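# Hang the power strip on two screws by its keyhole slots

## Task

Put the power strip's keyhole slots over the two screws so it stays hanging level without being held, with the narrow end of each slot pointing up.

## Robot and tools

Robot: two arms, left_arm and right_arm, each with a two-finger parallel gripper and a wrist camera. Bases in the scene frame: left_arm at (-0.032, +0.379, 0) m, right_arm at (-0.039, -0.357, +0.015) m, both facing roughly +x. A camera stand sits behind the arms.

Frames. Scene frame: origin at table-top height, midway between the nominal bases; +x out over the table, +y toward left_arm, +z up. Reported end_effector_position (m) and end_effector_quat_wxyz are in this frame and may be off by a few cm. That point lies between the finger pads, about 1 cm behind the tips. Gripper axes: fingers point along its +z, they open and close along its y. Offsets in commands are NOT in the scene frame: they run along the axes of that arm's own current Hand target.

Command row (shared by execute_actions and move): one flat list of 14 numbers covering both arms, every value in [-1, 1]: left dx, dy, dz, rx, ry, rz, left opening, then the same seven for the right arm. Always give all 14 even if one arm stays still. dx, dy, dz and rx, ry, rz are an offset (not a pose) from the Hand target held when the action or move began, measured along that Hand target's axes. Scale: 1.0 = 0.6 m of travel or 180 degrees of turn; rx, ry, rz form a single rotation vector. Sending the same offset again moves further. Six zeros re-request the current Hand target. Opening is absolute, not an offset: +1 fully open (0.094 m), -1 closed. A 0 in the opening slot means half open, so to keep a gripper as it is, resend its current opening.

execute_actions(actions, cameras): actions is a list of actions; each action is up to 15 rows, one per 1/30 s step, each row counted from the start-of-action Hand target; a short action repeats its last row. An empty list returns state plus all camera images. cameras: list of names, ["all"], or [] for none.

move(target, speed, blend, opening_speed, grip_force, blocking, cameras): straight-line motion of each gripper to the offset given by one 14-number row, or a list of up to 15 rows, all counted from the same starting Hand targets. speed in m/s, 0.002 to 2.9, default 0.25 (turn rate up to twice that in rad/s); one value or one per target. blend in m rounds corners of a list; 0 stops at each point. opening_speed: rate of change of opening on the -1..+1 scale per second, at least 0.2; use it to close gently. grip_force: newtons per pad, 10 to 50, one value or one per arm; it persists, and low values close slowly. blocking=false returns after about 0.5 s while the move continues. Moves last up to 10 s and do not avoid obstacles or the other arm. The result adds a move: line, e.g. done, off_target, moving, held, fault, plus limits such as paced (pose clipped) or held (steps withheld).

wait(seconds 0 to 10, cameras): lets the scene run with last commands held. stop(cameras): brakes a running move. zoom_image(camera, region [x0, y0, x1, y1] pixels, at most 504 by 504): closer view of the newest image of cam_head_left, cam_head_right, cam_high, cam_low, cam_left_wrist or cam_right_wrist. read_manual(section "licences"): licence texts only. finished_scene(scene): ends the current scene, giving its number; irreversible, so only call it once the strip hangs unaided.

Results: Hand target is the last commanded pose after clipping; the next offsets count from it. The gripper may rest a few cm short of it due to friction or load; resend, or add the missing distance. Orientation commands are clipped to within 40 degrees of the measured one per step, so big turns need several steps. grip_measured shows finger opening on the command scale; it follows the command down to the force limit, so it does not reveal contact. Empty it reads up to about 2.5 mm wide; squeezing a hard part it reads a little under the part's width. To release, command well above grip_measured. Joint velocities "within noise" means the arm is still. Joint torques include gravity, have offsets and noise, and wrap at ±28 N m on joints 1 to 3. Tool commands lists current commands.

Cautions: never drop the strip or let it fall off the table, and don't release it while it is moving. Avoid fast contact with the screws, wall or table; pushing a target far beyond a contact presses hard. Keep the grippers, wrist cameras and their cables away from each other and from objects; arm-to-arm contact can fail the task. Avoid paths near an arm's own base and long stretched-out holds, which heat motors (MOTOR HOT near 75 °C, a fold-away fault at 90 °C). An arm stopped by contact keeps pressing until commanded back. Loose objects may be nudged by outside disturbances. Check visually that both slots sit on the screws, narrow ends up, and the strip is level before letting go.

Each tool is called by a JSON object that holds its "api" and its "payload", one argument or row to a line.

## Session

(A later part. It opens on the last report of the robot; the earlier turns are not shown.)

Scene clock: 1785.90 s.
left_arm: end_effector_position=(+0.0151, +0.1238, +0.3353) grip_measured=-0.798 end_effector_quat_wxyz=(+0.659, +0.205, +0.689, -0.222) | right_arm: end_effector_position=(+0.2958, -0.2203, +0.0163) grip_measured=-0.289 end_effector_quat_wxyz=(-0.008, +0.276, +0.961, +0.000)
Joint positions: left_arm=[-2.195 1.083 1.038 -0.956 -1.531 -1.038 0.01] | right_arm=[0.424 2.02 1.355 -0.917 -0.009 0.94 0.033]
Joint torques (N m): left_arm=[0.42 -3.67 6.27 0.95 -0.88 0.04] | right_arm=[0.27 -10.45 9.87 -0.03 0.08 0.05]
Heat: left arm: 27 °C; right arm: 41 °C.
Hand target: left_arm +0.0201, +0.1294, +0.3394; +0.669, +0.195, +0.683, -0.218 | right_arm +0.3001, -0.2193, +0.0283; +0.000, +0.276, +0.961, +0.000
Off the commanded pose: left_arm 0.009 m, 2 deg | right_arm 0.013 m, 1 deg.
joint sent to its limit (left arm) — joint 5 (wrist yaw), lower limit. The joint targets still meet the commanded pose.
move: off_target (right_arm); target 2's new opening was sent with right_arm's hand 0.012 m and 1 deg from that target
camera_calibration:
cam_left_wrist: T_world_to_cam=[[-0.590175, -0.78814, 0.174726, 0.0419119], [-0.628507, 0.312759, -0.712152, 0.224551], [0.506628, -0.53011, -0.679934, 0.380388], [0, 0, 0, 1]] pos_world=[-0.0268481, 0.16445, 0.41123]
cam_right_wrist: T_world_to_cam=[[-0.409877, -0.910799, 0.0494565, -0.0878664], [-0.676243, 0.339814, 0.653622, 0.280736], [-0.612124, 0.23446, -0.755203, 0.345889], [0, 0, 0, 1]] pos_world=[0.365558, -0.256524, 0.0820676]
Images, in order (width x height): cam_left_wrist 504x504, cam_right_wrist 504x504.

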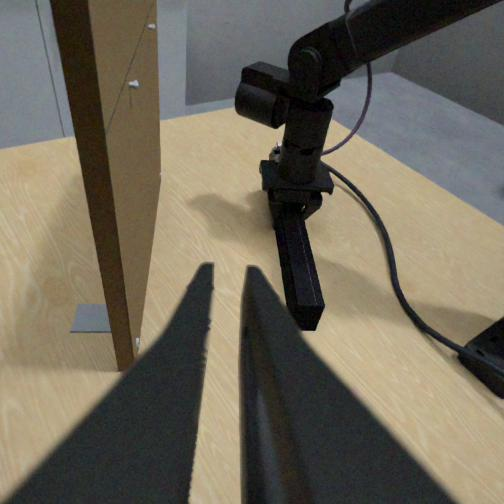

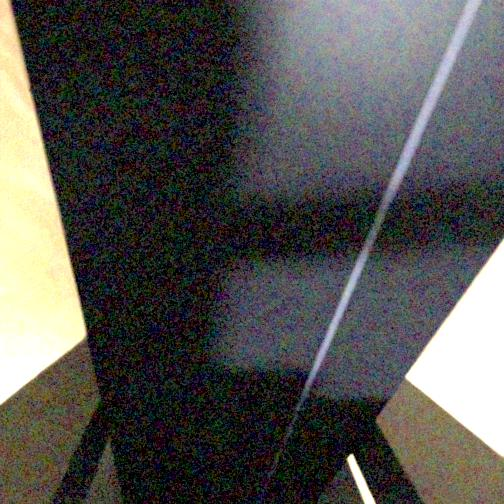

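{"api": "move", "payload": {
  "target": [
    [0,0,0,0,0,0,-0.8,0,0,-0.25,0,0,0,-0.42],
    [0,0,0,0,0,0,-0.8,0.012,0.098,-0.237,-0.52,0,0,-0.42]
  ],
  "speed": 0.15
}}

{"api": "move", "payload": {
  "target": [0.167,-0.122,0.42,0.0085,0.498,0.027,0.8,0,0,0,0,0,0,-0.42],
  "speed": 0.2,
  "cameras": ["cam_left_wrist","cam_head_left"]
}}

Scene clock: 1813.33 s.
left_arm: end_effector_position=(+0.0151, +0.1238, +0.3353) grip_measured=-0.798 end_effector_quat_wxyz=(+0.659, +0.205, +0.689, -0.222) | right_arm: end_effector_position=(+0.3269, -0.1678, +0.1606) grip_measured=-0.289 end_effector_quat_wxyz=(+0.184, +0.211, +0.667, +0.690)
Joint positions: left_arm=[-2.195 1.083 1.038 -0.956 -1.531 -1.038 0.01] | right_arm=[0.177 1.872 0.479 1.423 -0.868 1.64 0.033]
Joint torques (N m): left_arm=[0.54 -3.77 6.17 0.92 -0.89 -0.07] | right_arm=[0.57 -5.74 5.09 2.3 -0.04 -0.02]
Heat: left arm: 27 °C; right arm: 39 °C.
Hand target: left_arm +0.0201, +0.1294, +0.3394; +0.669, +0.195, +0.683, -0.218 | right_arm +0.3251, -0.1656, +0.1704; +0.201, +0.189, +0.658, +0.701
Off the commanded pose: left_arm 0.009 m, 2 deg | right_arm 0.010 m, 4 deg.
joint sent to its limit (left arm) — joint 5 (wrist yaw), lower limit. The joint targets still meet the commanded pose.
move: off_target (right_arm)

Scene clock: 1818.00 s.
left_arm: end_effector_position=(+0.1841, -0.0722, +0.2432) grip_measured=+0.798 end_effector_quat_wxyz=(+0.153, +0.316, +0.924, -0.150) | right_arm: end_effector_position=(+0.3269, -0.1678, +0.1606) grip_measured=-0.289 end_effector_quat_wxyz=(+0.184, +0.212, +0.667, +0.690)
Joint positions: left_arm=[-1.162 2.313 2.748 -1.574 -0.01 -0.47 0.084] | right_arm=[0.177 1.872 0.479 1.423 -0.868 1.641 0.033]
Joint torques (N m): left_arm=[0.1 -10.13 7.94 1.03 0.09 0.06] | right_arm=[0.57 -5.72 5.11 2.28 -0.03 0.01]
Heat: left arm: 27 °C; right arm: 40 °C.
Hand target: left_arm +0.1854, -0.0747, +0.2398; -0.001, +0.326, +0.945, +0.000 | right_arm +0.3251, -0.1656, +0.1704; +0.201, +0.189, +0.658, +0.701
Off the commanded pose: left_arm 0.004 m, 25 deg | right_arm 0.010 m, 4 deg.
joint sent to its limit (left arm) — joint 4 (wrist pitch), lower limit. The joint targets are off in orientation, not in position.
move: off_target (left_arm, right_arm)
camera_calibration:
cam_left_wrist: T_world_to_cam=[[-0.525261, -0.809384, 0.262676, -0.031585], [-0.732632, 0.587165, 0.344222, 0.108617], [-0.432842, -0.011639, -0.901395, 0.392481], [0, 0, 0, 1]] pos_world=[0.232868, -0.0847724, 0.324688]
Images, in order (width x height): cam_head_left 504x504, cam_left_wrist 504x504.

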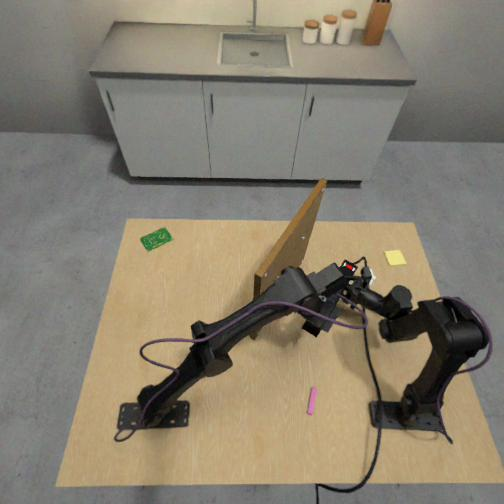

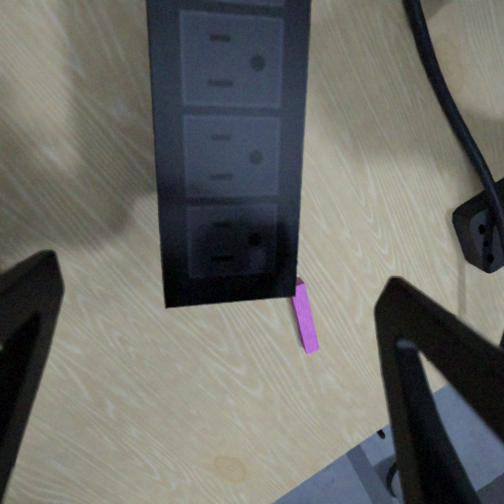

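{"api": "move", "payload": {
  "target": [
    [0,-0.006,0.085,0,0,-0.02,0.8,0,0,0,0,0,0,-0.42]
  ],
  "speed": 0.1,
  "cameras": ["cam_left_wrist"]
}}

Scene clock: 1828.50 s.
left_arm: end_effector_position=(+0.1861, -0.0765, +0.2032) grip_measured=+0.798 end_effector_quat_wxyz=(+0.118, +0.294, +0.941, -0.121) | right_arm: end_effector_position=(+0.3269, -0.1678, +0.1606) grip_measured=-0.289 end_effector_quat_wxyz=(+0.184, +0.212, +0.667, +0.690)
Joint positions: left_arm=[-1.162 2.379 2.721 -1.574 -0.01 -0.522 0.084] | right_arm=[0.177 1.872 0.479 1.423 -0.868 1.641 0.033]
Joint torques (N m): left_arm=[-0.4 -10.4 5.38 0.85 0.08 -0.08] | right_arm=[0.57 -5.72 5.11 2.28 -0.03 0.01]
Heat: left arm: 27 °C; right arm: 42 °C.
Hand target: left_arm +0.1831, -0.0775, +0.1887; -0.001, +0.296, +0.955, +0.000 | right_arm +0.3251, -0.1656, +0.1704; +0.201, +0.189, +0.658, +0.701
Off the commanded pose: left_arm 0.015 m, 19 deg | right_arm 0.010 m, 4 deg.
joint sent to its limit (left arm) — joint 4 (wrist pitch), lower limit. The joint targets are off in orientation, not in position.
move: off_target (left_arm, right_arm)
camera_calibration:
cam_left_wrist: T_world_to_cam=[[-0.471263, -0.851794, 0.228818, -0.0299744], [-0.737052, 0.522825, 0.428262, 0.10511], [-0.484423, 0.0331732, -0.874205, 0.364648], [0, 0, 0, 1]] pos_world=[0.239989, -0.0925826, 0.280621]
Images, in order (width x height): cam_left_wrist 504x504.

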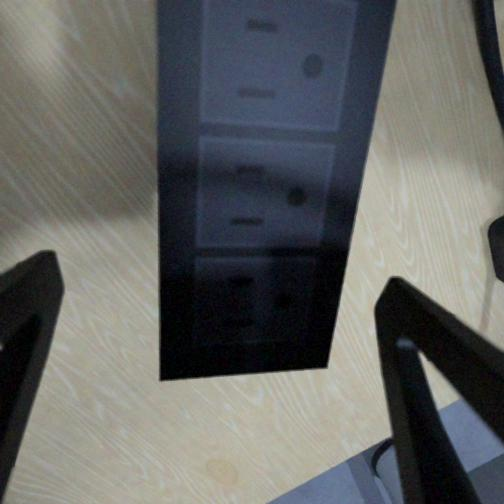

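{"api": "move", "payload": {
  "target": [
    [0,-0.016,0.0,0,0,0.02,0.8,0,0,0,0,0,0,-0.42],
    [0,-0.016,0.062,0,0,0.02,0.8,0,0,0,0,0,0,-0.42]
  ],
  "speed": 0.08,
  "cameras": ["cam_left_wrist"]
}}

Scene clock: 1838.43 s.
left_arm: end_effector_position=(+0.1822, -0.0840, +0.1649) grip_measured=+0.798 end_effector_quat_wxyz=(+0.092, +0.316, +0.940, -0.092) | right_arm: end_effector_position=(+0.3269, -0.1678, +0.1606) grip_measured=-0.289 end_effector_quat_wxyz=(+0.184, +0.212, +0.667, +0.690)
Joint positions: left_arm=[-1.175 2.458 2.721 -1.574 -0.008 -0.493 0.084] | right_arm=[0.177 1.872 0.479 1.423 -0.868 1.641 0.033]
Joint torques (N m): left_arm=[-0.69 -10.73 5.78 0.67 0.11 0.05] | right_arm=[0.57 -5.72 5.11 2.28 -0.03 0.01]
Heat: left arm: 27 °C; right arm: 43 °C.
Hand target: left_arm +0.1776, -0.0854, +0.1516; -0.001, +0.326, +0.945, +0.000 | right_arm +0.3251, -0.1656, +0.1704; +0.201, +0.189, +0.658, +0.701
Off the commanded pose: left_arm 0.014 m, 15 deg | right_arm 0.010 m, 4 deg.
joint sent to its limit (left arm) — joint 4 (wrist pitch), lower limit. The joint targets are off in orientation, not in position.
move: off_target (left_arm, right_arm)
camera_calibration:
cam_left_wrist: T_world_to_cam=[[-0.500097, -0.847362, 0.178551, -0.0154839], [-0.703734, 0.517828, 0.486429, 0.106495], [-0.50464, 0.117609, -0.855282, 0.337234], [0, 0, 0, 1]] pos_world=[0.237382, -0.107928, 0.239393]
Images, in order (width x height): cam_left_wrist 504x504.

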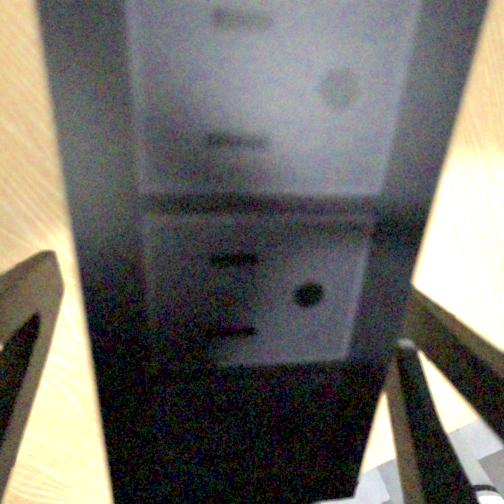

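Descend ~1.3 cm more, shift -y slightly, close.

{"api": "move", "payload": {
  "target": [
    [0,-0.01,0.0,0,0,0,0.8,0,0,0,0,0,0,-0.42],
    [0,-0.01,0.022,0,0,0,0.8,0,0,0,0,0,0,-0.42],
    [0,-0.01,0.022,0,0,0,-0.03,0,0,0,0,0,0,-0.42]
  ],
  "speed": 0.06,
  "opening_speed": 0.4,
  "cameras": ["cam_left_wrist","cam_head_right"]
}}

Scene clock: 1849.33 s.
left_arm: end_effector_position=(+0.1802, -0.0837, +0.1477) grip_measured=+0.045 end_effector_quat_wxyz=(+0.081, +0.308, +0.945, -0.072) | right_arm: end_effector_position=(+0.3265, -0.1675, +0.1607) grip_measured=-0.289 end_effector_quat_wxyz=(+0.183, +0.211, +0.667, +0.690)
Joint positions: left_arm=[-1.184 2.492 2.721 -1.584 -0.023 -0.519 0.049] | right_arm=[0.177 1.872 0.479 1.424 -0.871 1.642 0.033]
Joint torques (N m): left_arm=[-0.84 -11.14 7.15 0.72 0.23 0.22] | right_arm=[0.57 -5.72 5.11 2.28 -0.01 0.01]
Heat: left arm: 27 °C; right arm: 44 °C.
Hand target: left_arm +0.1739, -0.0901, +0.1385; -0.001, +0.326, +0.945, +0.000 | right_arm +0.3251, -0.1656, +0.1704; +0.201, +0.189, +0.658, +0.701
Off the commanded pose: left_arm 0.013 m, 13 deg | right_arm 0.010 m, 4 deg.
joint read past its limit (left arm) — joint 4 (wrist pitch), lower limit.
joint sent to its limit (left arm) — joint 4 (wrist pitch), lower limit. The joint targets are off in orientation, not in position.
move: off_target (left_arm, right_arm); target 3's new opening was sent with left_arm's hand 0.011 m and 13 deg from that target
camera_calibration:
cam_left_wrist: T_world_to_cam=[[-0.481687, -0.864032, 0.146377, -0.0131027], [-0.708642, 0.482304, 0.514986, 0.106921], [-0.515562, 0.144333, -0.844609, 0.324094], [0, 0, 0, 1]] pos_world=[0.236548, -0.109667, 0.220588]
Images, in order (width x height): cam_head_right 504x504, cam_left_wrist 504x504.

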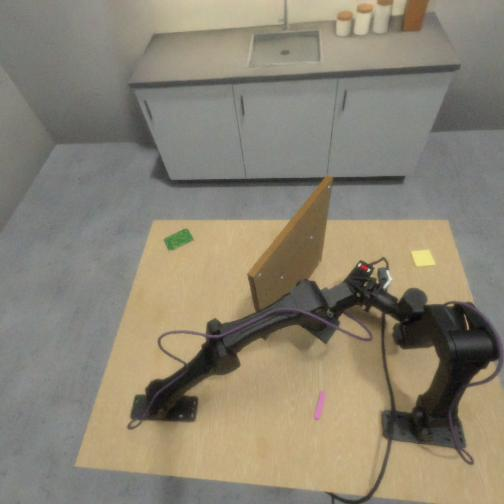

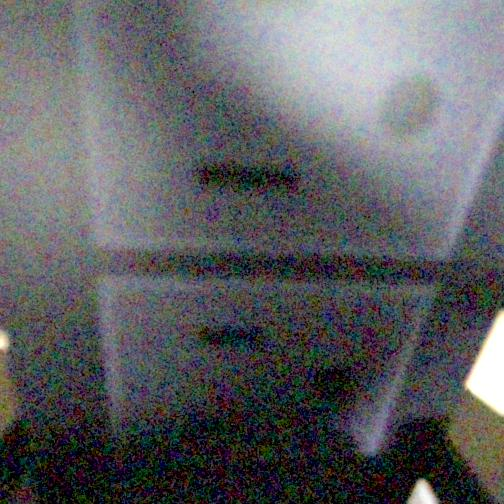

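{"api": "move", "payload": {
  "target": [
    [0,0,0,0,0,0,-0.03,0,0,0,0,0,0,-0.1],
    [0,0,0,0,0,0,-0.03,0,0,-0.17,0,0,0,-0.1],
    [0,0,0,0,0,0,-0.03,0,0.19,-0.15,0.25,0,0,0.7],
    [0,0,0,0,0,0,-0.03,0.041,0.181,-0.002,0.52,-0.023,0.021,0.8]
  ],
  "speed": 0.15,
  "cameras": ["cam_right_wrist","cam_head_right"]
}}

Scene clock: 1871.00 s.
left_arm: end_effector_position=(+0.1735, -0.0816, +0.1419) grip_measured=+0.042 end_effector_quat_wxyz=(+0.061, +0.315, +0.945, -0.071) | right_arm: end_effector_position=(+0.2979, -0.1590, +0.2761) grip_measured=+0.797 end_effector_quat_wxyz=(+0.095, +0.312, +0.937, +0.121)
Joint positions: left_arm=[-1.184 2.502 2.721 -1.604 0.006 -0.509 0.049] | right_arm=[0.564 1.871 2.17 -1.561 -0.019 1.167 0.084]
Joint torques (N m): left_arm=[-0.94 -12.05 7.27 0.92 -0.04 0.11] | right_arm=[0.47 -6.8 10.14 0.66 0.16 0.08]
Heat: left arm: 28 °C; right arm: 42 °C.
Hand target: left_arm +0.1739, -0.0901, +0.1385; -0.001, +0.326, +0.945, +0.000 | right_arm +0.3000, -0.1593, +0.2788; +0.001, +0.318, +0.948, -0.001
Off the commanded pose: left_arm 0.009 m, 11 deg | right_arm 0.003 m, 18 deg.
joint read past its limit (left arm) — joint 4 (wrist pitch), lower limit.
joint sent to its limit (left arm) — joint 4 (wrist pitch), lower limit. The joint targets are off in orientation, not in position.
joint sent to its limit (right arm) — joint 4 (wrist pitch), lower limit. The joint targets are off in orientation, not in position.
move: off_target (left_arm, right_arm); target 4's new opening was sent with right_arm's hand 0.003 m and 18 deg from that target
camera_calibration:
cam_right_wrist: T_world_to_cam=[[-0.462437, -0.857747, -0.224549, 0.0556786], [-0.804861, 0.299852, 0.512139, 0.162498], [-0.371954, 0.417563, -0.82903, 0.506965], [0, 0, 0, 1]] pos_world=[0.345104, -0.212657, 0.34957]
Images, in order (width x height): cam_head_right 504x504, cam_right_wrist 504x504.

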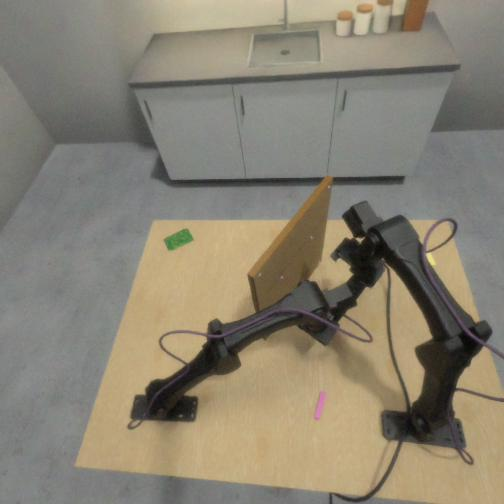

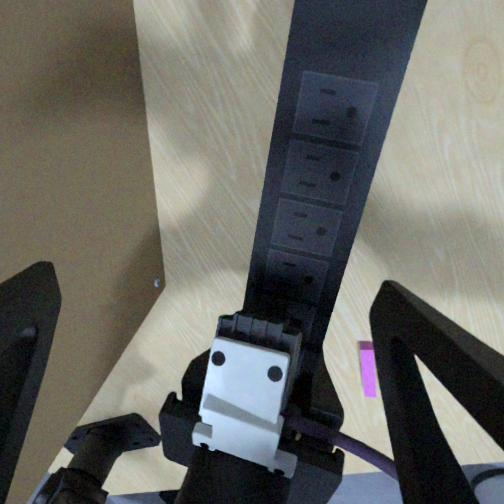

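{"api": "move", "payload": {
  "target": [
    [0,0,0,0,0,0,-0.03,-0.017,-0.05,0,0,0,0.05,0.8],
    [0,0,0,0,0,0,-0.03,-0.017,-0.05,0.07,0,0,0.05,0.8]
  ],
  "speed": 0.12,
  "cameras": ["cam_right_wrist"]
}}

Scene clock: 1883.07 s.
left_arm: end_effector_position=(+0.1735, -0.0816, +0.1419) grip_measured=+0.042 end_effector_quat_wxyz=(+0.061, +0.315, +0.945, -0.071) | right_arm: end_effector_position=(+0.2912, -0.1828, +0.2446) grip_measured=+0.797 end_effector_quat_wxyz=(+0.056, +0.383, +0.919, +0.080)
Joint positions: left_arm=[-1.184 2.502 2.721 -1.604 0.006 -0.509 0.049] | right_arm=[0.519 1.858 2.043 -1.561 -0.017 1.267 0.084]
Joint torques (N m): left_arm=[-0.79 -11.84 7.16 0.92 0 0.09] | right_arm=[-0.66 -6.93 6.32 0.47 0.15 0.08]
Heat: left arm: 28 °C; right arm: 39 °C.
Hand target: left_arm +0.1739, -0.0901, +0.1385; -0.001, +0.326, +0.945, +0.000 | right_arm +0.2901, -0.1895, +0.2368; +0.001, +0.391, +0.920, -0.001
Off the commanded pose: left_arm 0.009 m, 11 deg | right_arm 0.010 m, 11 deg.
joint read past its limit (left arm) — joint 4 (wrist pitch), lower limit.
joint sent to its limit (left arm) — joint 4 (wrist pitch), lower limit. The joint targets are off in orientation, not in position.
joint sent to its limit (right arm) — joint 4 (wrist pitch), lower limit. The joint targets are off in orientation, not in position.
move: off_target (left_arm, right_arm)
camera_calibration:
cam_right_wrist: T_world_to_cam=[[-0.600487, -0.788012, -0.135837, 0.0563959], [-0.691158, 0.426052, 0.583764, 0.152811], [-0.402139, 0.444428, -0.80048, 0.494992], [0, 0, 0, 1]] pos_world=[0.338537, -0.240653, 0.314686]
Images, in order (width x height): cam_right_wrist 504x504.

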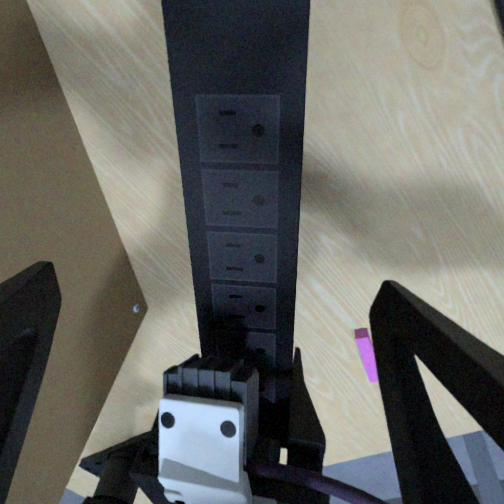

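{"api": "move", "payload": {
  "target": [
    [0,0,0,0,0,0,-0.03,0,-0.018,0,0,0,0,0.8],
    [0,0,0,0,0,0,-0.03,0,-0.018,0.14,0,0,0,0.8]
  ],
  "speed": 0.1,
  "cameras": ["cam_right_wrist"]
}}

Scene clock: 1899.40 s.
left_arm: end_effector_position=(+0.1723, -0.0797, +0.1378) grip_measured=+0.040 end_effector_quat_wxyz=(+0.054, +0.315, +0.945, -0.065) | right_arm: end_effector_position=(+0.2781, -0.1928, +0.1619) grip_measured=+0.797 end_effector_quat_wxyz=(-0.002, +0.388, +0.922, +0.011)
Joint positions: left_arm=[-1.184 2.509 2.721 -1.613 0.007 -0.509 0.049] | right_arm=[0.511 1.89 1.764 -1.43 -0.016 1.265 0.084]
Joint torques (N m): left_arm=[-0.7 -12.57 7.16 0.99 -0.04 0.11] | right_arm=[-0.72 -7.1 6.34 0.46 0.16 0.01]
Heat: left arm: 29 °C; right arm: 37 °C.
Hand target: left_arm +0.1739, -0.0901, +0.1384; -0.001, +0.326, +0.945, +0.000 | right_arm +0.2824, -0.1971, +0.1527; +0.001, +0.391, +0.920, -0.001
Off the commanded pose: left_arm 0.010 m, 10 deg | right_arm 0.011 m, 1 deg.
joint read past its limit (left arm) — joint 4 (wrist pitch), lower limit.
joint sent to its limit (left arm) — joint 4 (wrist pitch), lower limit. The joint targets are off in orientation, not in position.
move: off_target (left_arm, right_arm)
camera_calibration:
cam_right_wrist: T_world_to_cam=[[-0.613756, -0.788995, 0.0281217, 0.00624388], [-0.588745, 0.481133, 0.649531, 0.167817], [-0.526007, 0.382097, -0.759815, 0.443867], [0, 0, 0, 1]] pos_world=[0.336111, -0.245416, 0.228079]
Images, in order (width x height): cam_right_wrist 504x504.

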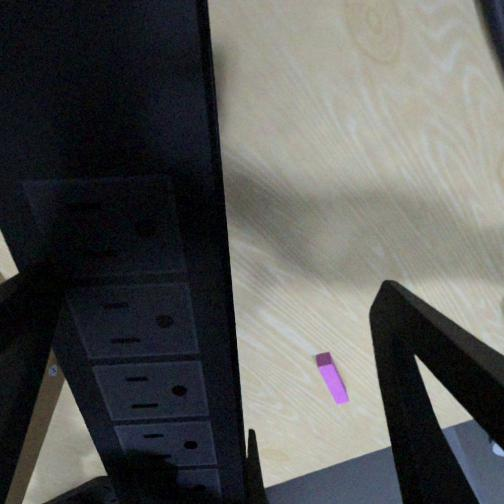

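{"api": "move", "payload": {
  "target": [
    [0,0,0,0,0,0,-0.03,0,0,-0.05,0,0,0,0.8],
    [0,0,0,0,0,0,-0.03,0,0.034,-0.03,0,0,-0.05,0.8]
  ],
  "speed": 0.1,
  "cameras": ["cam_right_wrist"]
}}

Scene clock: 1910.50 s.
left_arm: end_effector_position=(+0.1727, -0.0805, +0.1379) grip_measured=+0.040 end_effector_quat_wxyz=(+0.055, +0.315, +0.945, -0.066) | right_arm: end_effector_position=(+0.2917, -0.1849, +0.1689) grip_measured=+0.797 end_effector_quat_wxyz=(-0.008, +0.321, +0.947, +0.003)
Joint positions: left_arm=[-1.184 2.509 2.721 -1.61 0.007 -0.509 0.049] | right_arm=[0.513 1.986 1.924 -1.517 -0.016 1.125 0.084]
Joint torques (N m): left_arm=[-0.7 -12.51 7.06 0.96 -0.04 0.09] | right_arm=[0.68 -7.92 10.41 0.21 0.16 -0.01]
Heat: left arm: 30 °C; right arm: 36 °C.
Hand target: left_arm +0.1739, -0.0900, +0.1384; -0.001, +0.326, +0.945, +0.000 | right_arm +0.2970, -0.1829, +0.1707; +0.001, +0.317, +0.948, -0.001
Off the commanded pose: left_arm 0.010 m, 10 deg | right_arm 0.006 m, 1 deg.
joint read past its limit (left arm) — joint 4 (wrist pitch), lower limit.
joint sent to its limit (left arm) — joint 4 (wrist pitch), lower limit. The joint targets are off in orientation, not in position.
move: off_target (left_arm)
camera_calibration:
cam_right_wrist: T_world_to_cam=[[-0.495096, -0.867648, 0.0454669, -0.0313856], [-0.640405, 0.399792, 0.655781, 0.166453], [-0.587164, 0.295557, -0.753581, 0.454088], [0, 0, 0, 1]] pos_world=[0.357682, -0.227987, 0.234463]
Images, in order (width x height): cam_right_wrist 504x504.

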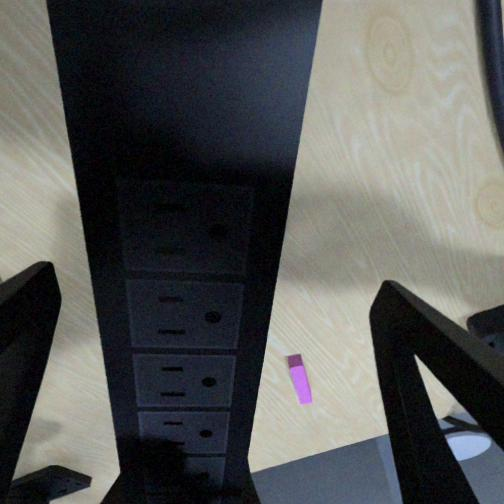

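{"api": "move", "payload": {
  "target": [
    [0,0,0,0,0,0,-0.03,0.012,0.013,0,0,0,0,0.8],
    [0,0,0,0,0,0,-0.03,0.012,0.013,0.058,0,0,0,0.8]
  ],
  "speed": 0.06,
  "cameras": ["cam_right_wrist"]
}}

Scene clock: 1917.00 s.
left_arm: end_effector_position=(+0.1727, -0.0805, +0.1379) grip_measured=+0.040 end_effector_quat_wxyz=(+0.055, +0.315, +0.945, -0.066) | right_arm: end_effector_position=(+0.2941, -0.1720, +0.1384) grip_measured=+0.797 end_effector_quat_wxyz=(-0.008, +0.316, +0.949, +0.003)
Joint positions: left_arm=[-1.184 2.509 2.721 -1.61 0.007 -0.509 0.049] | right_arm=[0.541 2.004 1.827 -1.4 -0.016 1.14 0.084]
Joint torques (N m): left_arm=[-0.69 -12.6 7.17 0.93 -0.05 0.04] | right_arm=[0.46 -9.55 6.52 0.42 0.15 0.09]
Heat: left arm: 31 °C; right arm: 36 °C.
Hand target: left_arm +0.1739, -0.0900, +0.1384; -0.001, +0.326, +0.945, +0.000 | right_arm +0.2960, -0.1724, +0.1359; +0.001, +0.317, +0.948, -0.001
Off the commanded pose: left_arm 0.010 m, 10 deg | right_arm 0.003 m, 1 deg.
joint read past its limit (left arm) — joint 4 (wrist pitch), lower limit.
joint sent to its limit (left arm) — joint 4 (wrist pitch), lower limit. The joint targets are off in orientation, not in position.
move: off_target (left_arm)
camera_calibration:
cam_right_wrist: T_world_to_cam=[[-0.484533, -0.873669, 0.0439372, -0.0215013], [-0.646566, 0.391509, 0.654731, 0.183295], [-0.58922, 0.28883, -0.754584, 0.428355], [0, 0, 0, 1]] pos_world=[0.36049, -0.214269, 0.204165]
Images, in order (width x height): cam_right_wrist 504x504.

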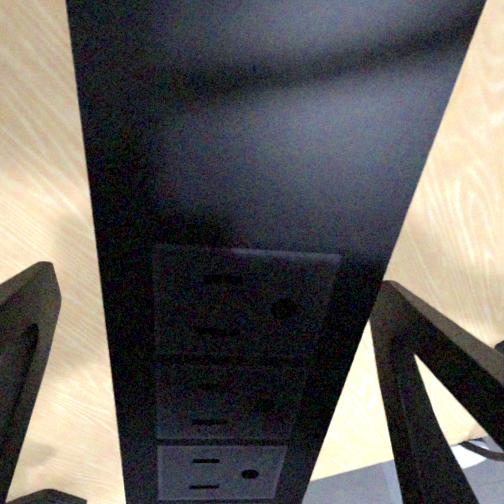

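{"api": "move", "payload": {
  "target": [
    [0,0,0,0,0,0,-0.03,0,-0.009,0,0,0,0.015,0.8],
    [0,0,0,0,0,0,-0.03,0,-0.009,0,0,0,0.015,-0.03],
    [0,0,0,0,0,0,-0.03,0,-0.009,0,0,0,0.015,-0.2]
  ],
  "speed": 0.05,
  "opening_speed": 0.4,
  "cameras": ["cam_right_wrist"]
}}

Scene clock: 1936.73 s.
left_arm: end_effector_position=(+0.1729, -0.0809, +0.1380) grip_measured=+0.040 end_effector_quat_wxyz=(+0.056, +0.315, +0.945, -0.067) | right_arm: end_effector_position=(+0.2916, -0.1734, +0.1313) grip_measured=+0.090 end_effector_quat_wxyz=(-0.012, +0.333, +0.943, -0.002)
Joint positions: left_arm=[-1.184 2.509 2.721 -1.608 0.007 -0.508 0.049] | right_arm=[0.541 2.004 1.799 -1.385 -0.016 1.176 0.051]
Joint torques (N m): left_arm=[-0.79 -12.36 7.32 0.93 -0.04 0.11] | right_arm=[-0.14 -11.3 6.43 0.32 0.15 0.14]
Heat: left arm: 32 °C; right arm: 35 °C.
Hand target: left_arm +0.1739, -0.0901, +0.1384; -0.001, +0.326, +0.945, +0.000 | right_arm +0.2927, -0.1768, +0.1359; +0.000, +0.340, +0.941, -0.001
Off the commanded pose: left_arm 0.009 m, 10 deg | right_arm 0.006 m, 2 deg.
joint read past its limit (left arm) — joint 4 (wrist pitch), lower limit.
joint sent to its limit (left arm) — joint 4 (wrist pitch), lower limit. The joint targets are off in orientation, not in position.
move: off_target (left_arm)
camera_calibration:
cam_right_wrist: T_world_to_cam=[[-0.514957, -0.855403, 0.0557162, -0.0131627], [-0.624343, 0.418806, 0.659392, 0.1846], [-0.58738, 0.304772, -0.749732, 0.423409], [0, 0, 0, 1]] pos_world=[0.357177, -0.217614, 0.196453]
Images, in order (width x height): cam_right_wrist 504x504.

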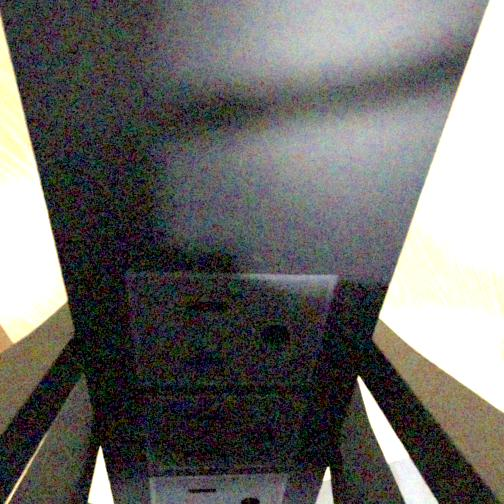

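{"api": "move", "payload": {
  "target": [
    [0,0,0,0,0,0,-0.03,0,0,0,0,0,0,0.3],
    [0,0,0,0,0,0,-0.03,0,0,-0.012,0,0,0,0.3],
    [0,0,0,0,0,0,-0.03,0,0,-0.012,0,0,0,-0.2]
  ],
  "speed": 0.04,
  "opening_speed": 0.8,
  "cameras": ["cam_right_wrist","cam_head_left"]
}}

{"api": "zoom_image", "payload": {
  "camera": "cam_head_left",
  "region": [260, 240, 400, 360]
}}

Scene clock: 1947.30 s.
left_arm: end_effector_position=(+0.1729, -0.0809, +0.1380) grip_measured=+0.040 end_effector_quat_wxyz=(+0.056, +0.316, +0.945, -0.067) | right_arm: end_effector_position=(+0.2916, -0.1735, +0.1312) grip_measured=+0.090 end_effector_quat_wxyz=(-0.012, +0.333, +0.943, -0.002)
Joint positions: left_arm=[-1.184 2.509 2.721 -1.608 0.007 -0.507 0.049] | right_arm=[0.541 2.004 1.799 -1.385 -0.015 1.177 0.051]
Joint torques (N m): left_arm=[-0.7 -12.57 7.39 0.9 -0.01 0.12] | right_arm=[-0.13 -11.25 9.16 0.07 0.14 0.14]
Heat: left arm: 32 °C; right arm: 35 °C.
Hand target: left_arm +0.1739, -0.0900, +0.1384; -0.001, +0.326, +0.945, +0.000 | right_arm +0.2927, -0.1767, +0.1431; +0.000, +0.340, +0.941, -0.001
Off the commanded pose: left_arm 0.009 m, 10 deg | right_arm 0.012 m, 2 deg.
joint read past its limit (left arm) — joint 4 (wrist pitch), lower limit.
joint sent to its limit (left arm) — joint 4 (wrist pitch), lower limit. The joint targets are off in orientation, not in position.
move: off_target (left_arm, right_arm); target 3's new opening was sent with right_arm's hand 0.012 m and 2 deg from that target
camera_calibration:
cam_right_wrist: T_world_to_cam=[[-0.515275, -0.855197, 0.0559499, -0.0131413], [-0.624326, 0.419291, 0.659099, 0.184732], [-0.587119, 0.304686, -0.749972, 0.423449], [0, 0, 0, 1]] pos_world=[0.357176, -0.217714, 0.196554]
Images, in order (width x height): cam_head_left 504x504, cam_right_wrist 504x504.

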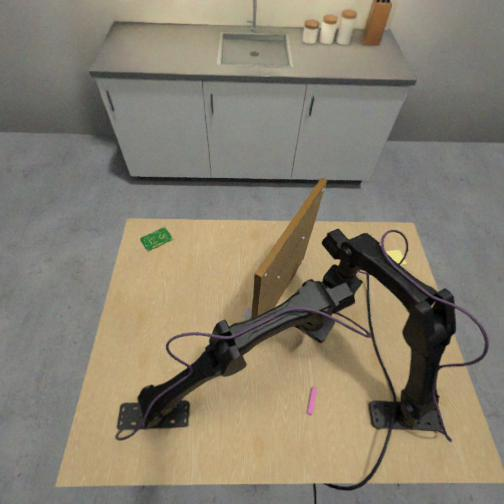

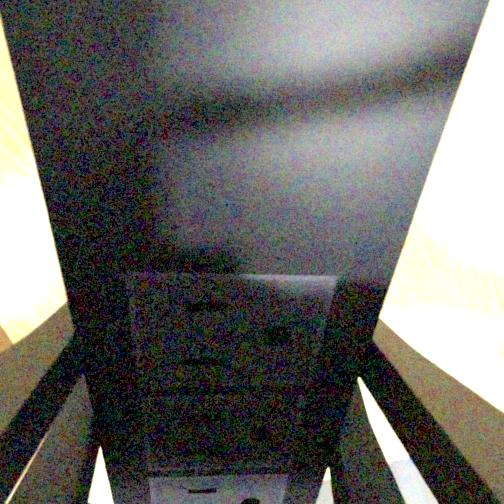

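Scaled by 3.600 from the camera's 504x504 image, which has a finer 720x720 frame.

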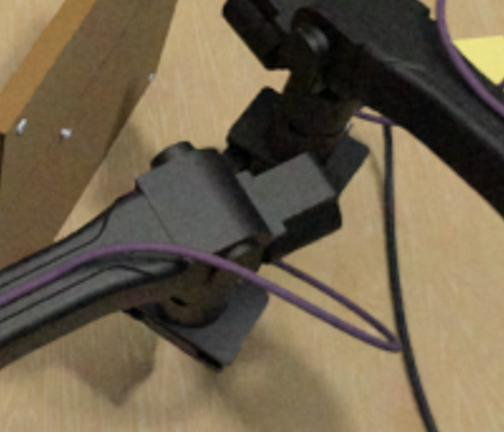

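{"api": "move", "payload": {
  "target": [
    [0,0,0,0,0,0,-0.03,0,0,0,0,0,0,0.4],
    [0,0,0,0,0,0,-0.03,0,0,-0.012,0,0,0,0.4]
  ],
  "speed": 0.04,
  "cameras": ["cam_right_wrist"]
}}

Scene clock: 1953.30 s.
left_arm: end_effector_position=(+0.1729, -0.0809, +0.1380) grip_measured=+0.040 end_effector_quat_wxyz=(+0.056, +0.316, +0.945, -0.067) | right_arm: end_effector_position=(+0.2898, -0.1745, +0.1358) grip_measured=+0.397 end_effector_quat_wxyz=(-0.014, +0.335, +0.942, -0.005)
Joint positions: left_arm=[-1.184 2.509 2.721 -1.608 0.007 -0.507 0.049] | right_arm=[0.541 2.004 1.817 -1.41 -0.015 1.182 0.066]
Joint torques (N m): left_arm=[-0.9 -12.48 7.2 0.9 -0.05 0.11] | right_arm=[-0.12 -11.06 10.44 0.05 0.14 0.1]
Heat: left arm: 32 °C; right arm: 36 °C.
Hand target: left_arm +0.1739, -0.0900, +0.1384; -0.001, +0.326, +0.945, +0.000 | right_arm +0.2927, -0.1767, +0.1503; +0.000, +0.340, +0.940, -0.001
Off the commanded pose: left_arm 0.009 m, 10 deg | right_arm 0.015 m, 2 deg.
joint read past its limit (left arm) — joint 4 (wrist pitch), lower limit.
joint sent to its limit (left arm) — joint 4 (wrist pitch), lower limit. The joint targets are off in orientation, not in position.
move: off_target (left_arm, right_arm)
camera_calibration:
cam_right_wrist: T_world_to_cam=[[-0.519415, -0.852226, 0.0626079, -0.0144064], [-0.617647, 0.425054, 0.661696, 0.179738], [-0.590526, 0.305025, -0.747154, 0.426655], [0, 0, 0, 1]] pos_world=[0.355483, -0.218816, 0.200746]
Images, in order (width x height): cam_right_wrist 504x504.

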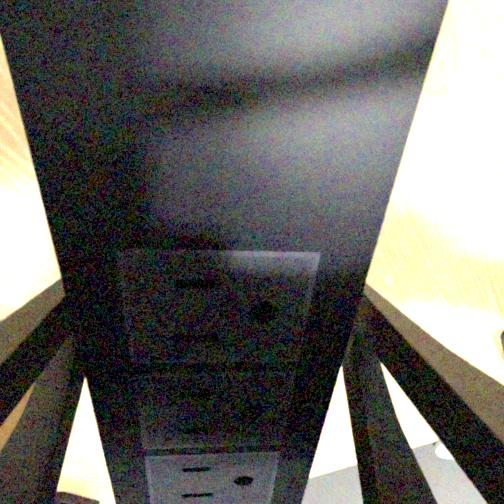

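{"api": "move", "payload": {
  "target": [
    [0,0,0,0,0,0,-0.03,0,0,-0.009,0,0,0,0.4],
    [0,0,0,0,0,0,-0.03,0,0,-0.009,0,0,0,-0.2]
  ],
  "speed": 0.04,
  "opening_speed": 0.6
}}

{"api": "move", "payload": {
  "target": [
    [0,0,0,0,0,0,0.5,0,0,0,0,0,0,-0.2],
    [0,0,-0.2,0,0,0,0.6,0,0,0,0,0,0,-0.2],
    [0.21,0.04,-0.22,0,0,0,0.3,0,0,0,0,0,0,-0.2]
  ],
  "speed": 0.15,
  "opening_speed": 0.5,
  "cameras": ["cam_right_wrist","cam_head_left","cam_head_right"]
}}

{"api": "zoom_image", "payload": {
  "camera": "cam_head_left",
  "region": [260, 240, 400, 360]
}}

Scene clock: 1964.47 s.
left_arm: end_effector_position=(+0.1727, -0.0815, +0.1381) grip_measured=+0.040 end_effector_quat_wxyz=(+0.056, +0.317, +0.944, -0.068) | right_arm: end_effector_position=(+0.2899, -0.1745, +0.1421) grip_measured=+0.088 end_effector_quat_wxyz=(-0.014, +0.333, +0.943, -0.004)
Joint positions: left_arm=[-1.184 2.509 2.721 -1.606 0.009 -0.504 0.049] | right_arm=[0.541 2.004 1.842 -1.433 -0.015 1.178 0.051]
Joint torques (N m): left_arm=[-0.66 -12.34 7.2 0.91 -0.08 0.1] | right_arm=[-0.13 -10.82 10.45 0.03 0.14 0.13]
Heat: left arm: 33 °C; right arm: 36 °C.
Hand target: left_arm +0.1739, -0.0901, +0.1384; -0.001, +0.326, +0.945, +0.000 | right_arm +0.2927, -0.1767, +0.1556; +0.000, +0.340, +0.941, -0.001
Off the commanded pose: left_arm 0.009 m, 10 deg | right_arm 0.014 m, 2 deg.
joint read past its limit (left arm) — joint 4 (wrist pitch), lower limit.
joint sent to its limit (left arm) — joint 4 (wrist pitch), lower limit. The joint targets are off in orientation, not in position.
move: off_target (left_arm, right_arm); target 2's new opening was sent with right_arm's hand 0.014 m and 2 deg from that target

Scene clock: 1970.47 s.
left_arm: end_effector_position=(+0.0921, +0.0016, +0.2605) grip_measured=+0.302 end_effector_quat_wxyz=(+0.088, +0.324, +0.934, -0.121) | right_arm: end_effector_position=(+0.2901, -0.1749, +0.1421) grip_measured=+0.087 end_effector_quat_wxyz=(-0.013, +0.333, +0.943, -0.005)
Joint positions: left_arm=[-1.285 1.913 2.227 -1.584 0.007 -0.586 0.061] | right_arm=[0.541 2.004 1.842 -1.433 -0.012 1.177 0.051]
Joint torques (N m): left_arm=[-0.55 -11.78 5.12 0.95 -0.04 -0.12] | right_arm=[-0.13 -10.81 10.45 0.03 0.11 0.13]
Heat: left arm: 33 °C; right arm: 37 °C.
Hand target: left_arm +0.0896, +0.0064, +0.2706; -0.001, +0.326, +0.945, +0.000 | right_arm +0.2927, -0.1767, +0.1556; +0.000, +0.340, +0.940, -0.001
Off the commanded pose: left_arm 0.011 m, 17 deg | right_arm 0.014 m, 2 deg.
elbow stopped short (left arm): the move would have taken joint 3 (elbow) straighter than the controller allows.
joint read past its limit (left arm) — joint 4 (wrist pitch), lower limit.
joint sent to its limit (left arm) — joint 4 (wrist pitch), lower limit. The joint targets are off in orientation, not in position.
move: off_target (left_arm, right_arm); target 2's new opening was sent with left_arm's hand 0.022 m and 26 deg from that target; target 3's new opening was sent with left_arm's hand 0.011 m and 17 deg from that target
camera_calibration:
cam_right_wrist: T_world_to_cam=[[-0.515654, -0.854522, 0.0623912, -0.0163998], [-0.621709, 0.423282, 0.659022, 0.177222], [-0.589558, 0.301038, -0.749532, 0.431099], [0, 0, 0, 1]] pos_world=[0.355882, -0.218806, 0.207353]
Images, in order (width x height): cam_head_left 504x504, cam_head_right 504x504, cam_right_wrist 504x504.

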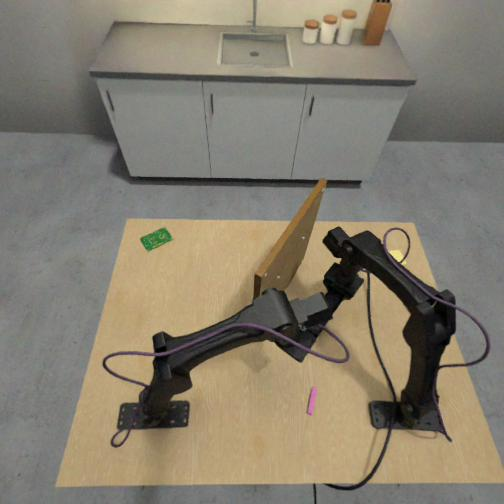

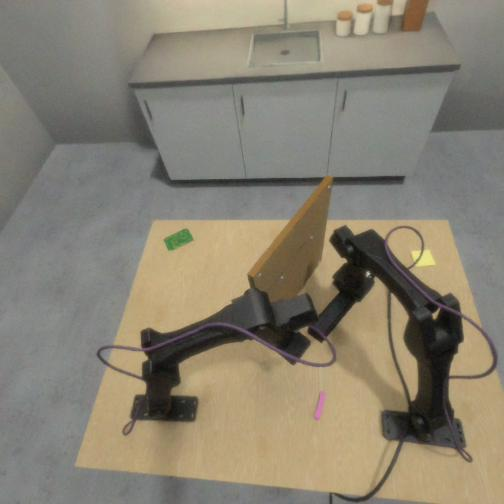

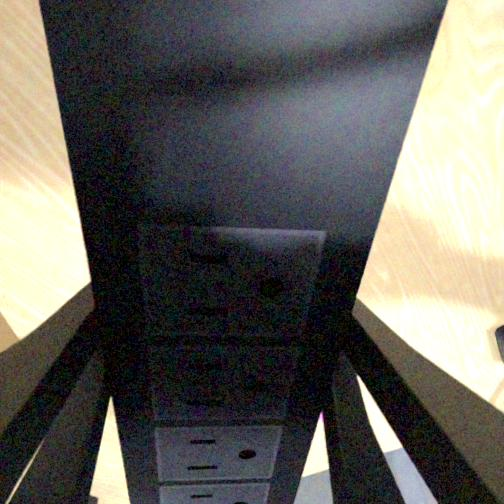

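Scaled by 3.600 from the camera's 504x504 image, which has a finer 720x720 frame.

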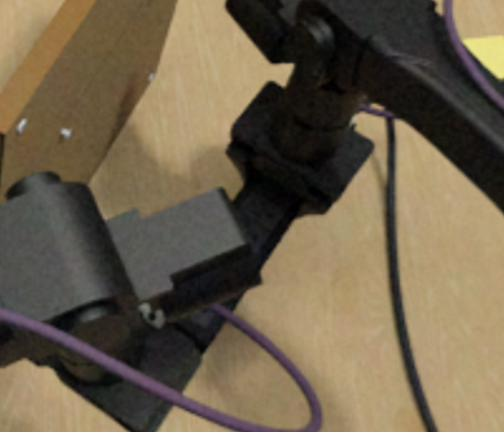

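{"api": "move", "payload": {
  "target": [
    [0.218,0.09,-0.115,-0.0085,-0.498,-0.027,-0.8,0,0,-0.1,0,0,0,-0.2],
    [0.218,0.09,-0.115,-0.0085,-0.498,-0.027,-0.8,0.02,0.042,-0.157,-0.534,-0.008,-0.063,-0.2]
  ],
  "speed": 0.15
}}

{"api": "move", "payload": {
  "target": [0,0,0,0,0,0,-0.8,-0.006,0.087,0.12,0,0,0,-0.2],
  "speed": 0.1,
  "cameras": ["cam_left_wrist","cam_head_left","cam_high"]
}}

{"api": "zoom_image", "payload": {
  "camera": "cam_left_wrist",
  "region": [90, 0, 290, 190]
}}

{"api": "zoom_image", "payload": {
  "camera": "cam_head_left",
  "region": [240, 190, 380, 340]
}}

Scene clock: 2001.83 s.
left_arm: end_effector_position=(+0.0178, +0.1239, +0.3357) grip_measured=-0.798 end_effector_quat_wxyz=(+0.662, +0.207, +0.688, -0.214) | right_arm: end_effector_position=(+0.2955, -0.1501, +0.2239) grip_measured=+0.081 end_effector_quat_wxyz=(+0.209, +0.198, +0.707, +0.645)
Joint positions: left_arm=[-2.183 1.074 1.028 -0.915 -1.53 -0.981 0.01] | right_arm=[0.279 1.363 0.507 0.748 -0.745 1.457 0.051]
Joint torques (N m): left_arm=[-0.61 -3.85 6.19 1.06 -0.87 -0.11] | right_arm=[-0.66 -4.11 8.17 2.75 -0.13 -0.2]
Heat: left arm: 31 °C; right arm: 36 °C.
Hand target: left_arm +0.0201, +0.1294, +0.3400; +0.669, +0.195, +0.683, -0.218 | right_arm +0.2991, -0.1510, +0.2478; +0.253, +0.158, +0.685, +0.665 (not the last commanded pose)
Off the commanded pose: left_arm 0.007 m, 2 deg | right_arm 0.026 m, 12 deg.
move: off_target (right_arm; path cut at 10 s); path passed 1 of 2 targets

Scene clock: 2003.47 s.
left_arm: end_effector_position=(+0.0178, +0.1239, +0.3357) grip_measured=-0.798 end_effector_quat_wxyz=(+0.662, +0.207, +0.688, -0.214) | right_arm: end_effector_position=(+0.3213, -0.0948, +0.2531) grip_measured=+0.080 end_effector_quat_wxyz=(+0.192, +0.204, +0.719, +0.636)
Joint positions: left_arm=[-2.183 1.074 1.028 -0.915 -1.53 -0.981 0.01] | right_arm=[0.44 1.457 0.76 0.554 -0.599 1.475 0.051]
Joint torques (N m): left_arm=[-0.42 -4.01 6.17 1.08 -0.87 -0.1] | right_arm=[0.29 -5.72 14.23 2.68 0.11 -0.28]
Heat: left arm: 31 °C; right arm: 36 °C.
Hand target: left_arm +0.0201, +0.1294, +0.3400; +0.669, +0.195, +0.683, -0.218 | right_arm +0.3358, -0.0898, +0.3010; +0.253, +0.158, +0.685, +0.665
Off the commanded pose: left_arm 0.007 m, 2 deg | right_arm 0.050 m, 10 deg.
move: off_target (right_arm)
camera_calibration:
cam_left_wrist: T_world_to_cam=[[-0.584242, -0.795784, 0.159339, 0.049518], [-0.624945, 0.315871, -0.713911, 0.226633], [0.517789, -0.516675, -0.681866, 0.378127], [0, 0, 0, 1]] pos_world=[-0.0252266, 0.163188, 0.411738]
Images, in order (width x height): cam_head_left 504x504, cam_high 504x504, cam_left_wrist 504x504.

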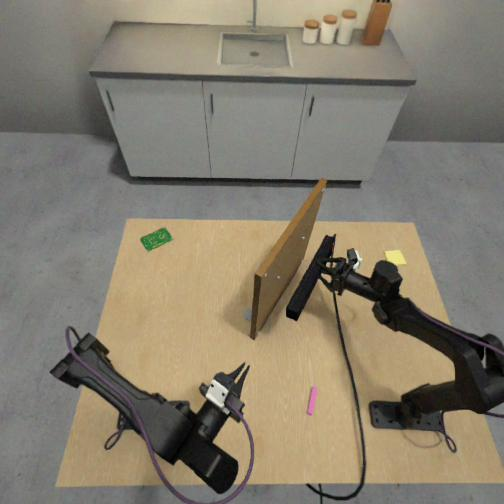

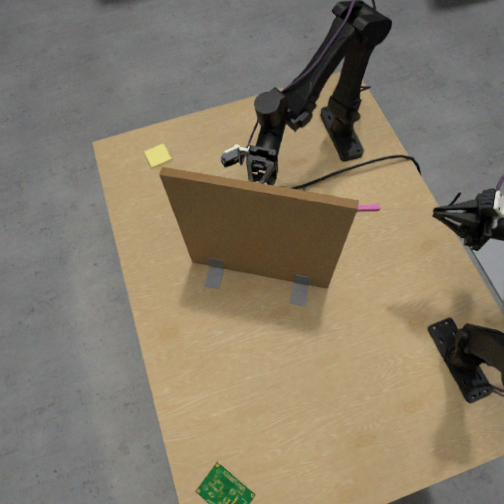

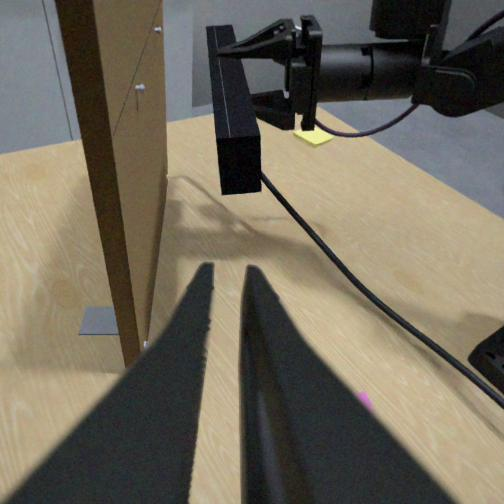

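Scaled by 2.520 from the camera's 504x504 image, which has a finer 720x720 frame.

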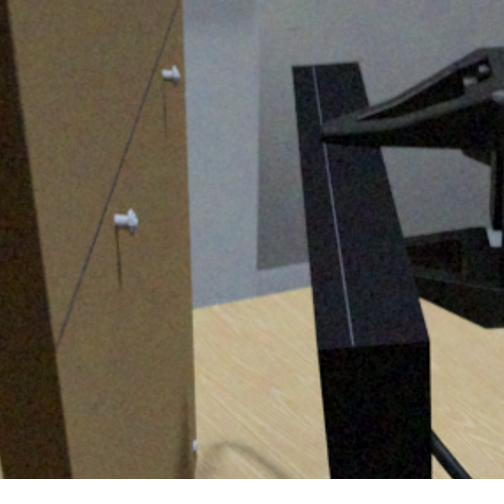

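Scaled by 3.360 from the camera's 504x504 image, which has a finer 720x720 frame.

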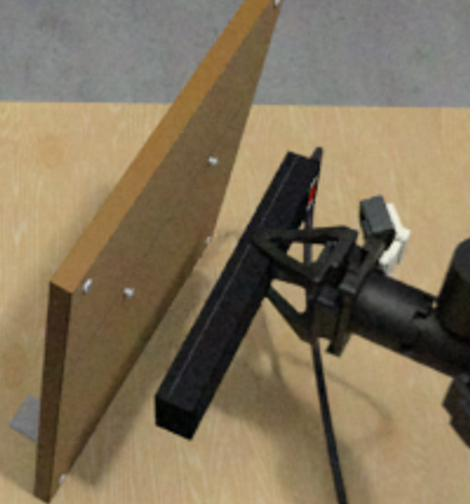

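{"api": "move", "payload": {
  "target": [0,0,0,0,0,0,-0.8,-0.015,0.058,0.036,0,-0.01,0,-0.2],
  "speed": 0.1,
  "cameras": ["cam_left_wrist","cam_head_left","cam_head_right"]
}}

{"api": "zoom_image", "payload": {
  "camera": "cam_left_wrist",
  "region": [90, 0, 290, 190]
}}

{"api": "zoom_image", "payload": {
  "camera": "cam_head_left",
  "region": [240, 190, 380, 340]
}}

{"api": "zoom_image", "payload": {
  "camera": "cam_head_right",
  "region": [240, 190, 380, 340]
}}

Scene clock: 2040.07 s.
left_arm: end_effector_position=(+0.0178, +0.1239, +0.3357) grip_measured=-0.798 end_effector_quat_wxyz=(+0.662, +0.207, +0.688, -0.214) | right_arm: end_effector_position=(+0.3374, -0.0792, +0.2823) grip_measured=+0.079 end_effector_quat_wxyz=(+0.196, +0.220, +0.721, +0.627)
Joint positions: left_arm=[-2.183 1.074 1.028 -0.915 -1.53 -0.981 0.01] | right_arm=[0.482 1.477 0.922 0.397 -0.526 1.485 0.051]
Joint torques (N m): left_arm=[-0.77 -3.77 6.15 1.11 -0.92 -0.12] | right_arm=[0.2 -6.54 14.48 2.85 0.13 -0.36]
Heat: left arm: 29 °C; right arm: 41 °C.
Hand target: left_arm +0.0201, +0.1294, +0.3400; +0.669, +0.195, +0.683, -0.218 | right_arm +0.3510, -0.0746, +0.3370; +0.264, +0.168, +0.681, +0.663
Off the commanded pose: left_arm 0.007 m, 2 deg | right_arm 0.056 m, 12 deg.
move: off_target (right_arm)
camera_calibration:
cam_left_wrist: T_world_to_cam=[[-0.584242, -0.795784, 0.159339, 0.049518], [-0.624945, 0.315871, -0.713911, 0.226633], [0.517789, -0.516675, -0.681866, 0.378127], [0, 0, 0, 1]] pos_world=[-0.0252266, 0.163188, 0.411738]
Images, in order (width x height): cam_head_left 504x504, cam_head_right 504x504, cam_left_wrist 504x504.

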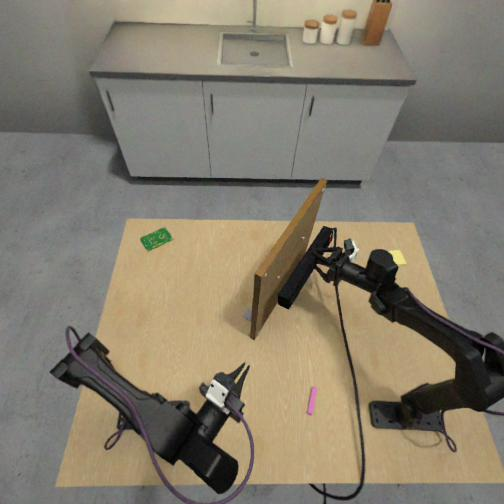

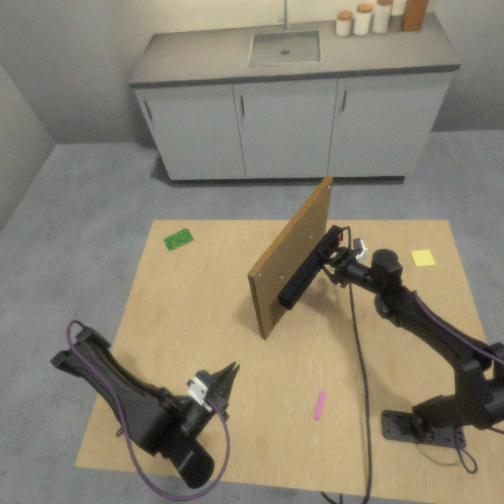

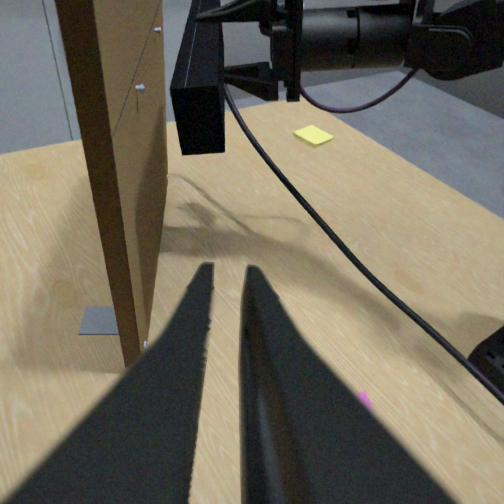

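Scaled by 2.520 from the camera's 504x504 image, which has a finer 720x720 frame.

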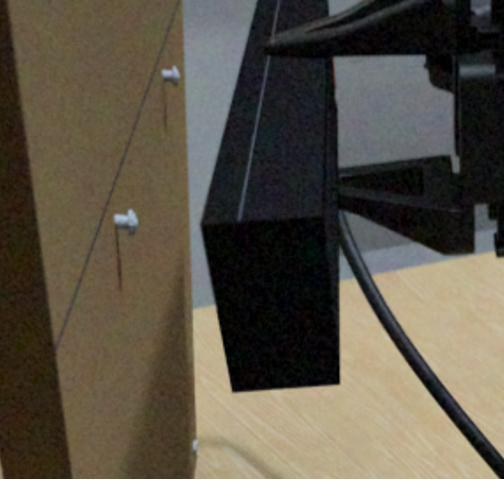

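Scaled by 3.360 from the camera's 504x504 image, which has a finer 720x720 frame.

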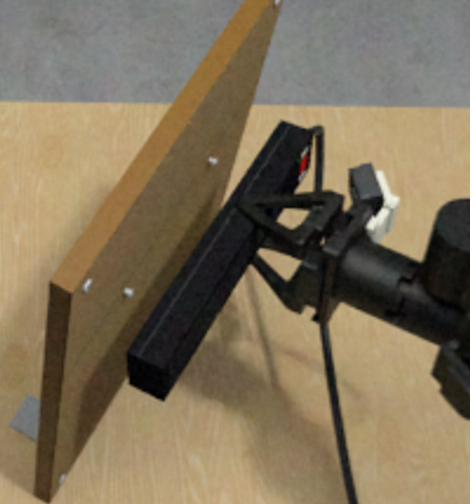

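Scaled by 3.360 from the camera's 504x504 image, which has a finer 720x720 frame.

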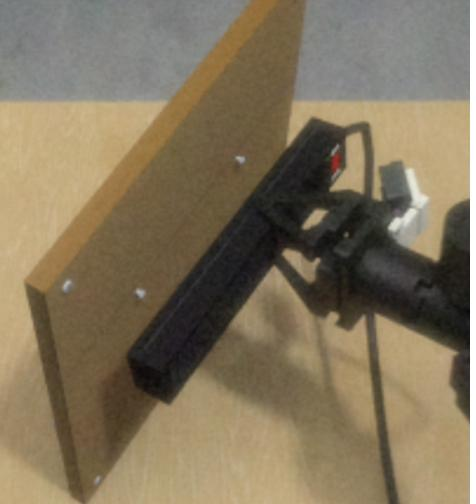

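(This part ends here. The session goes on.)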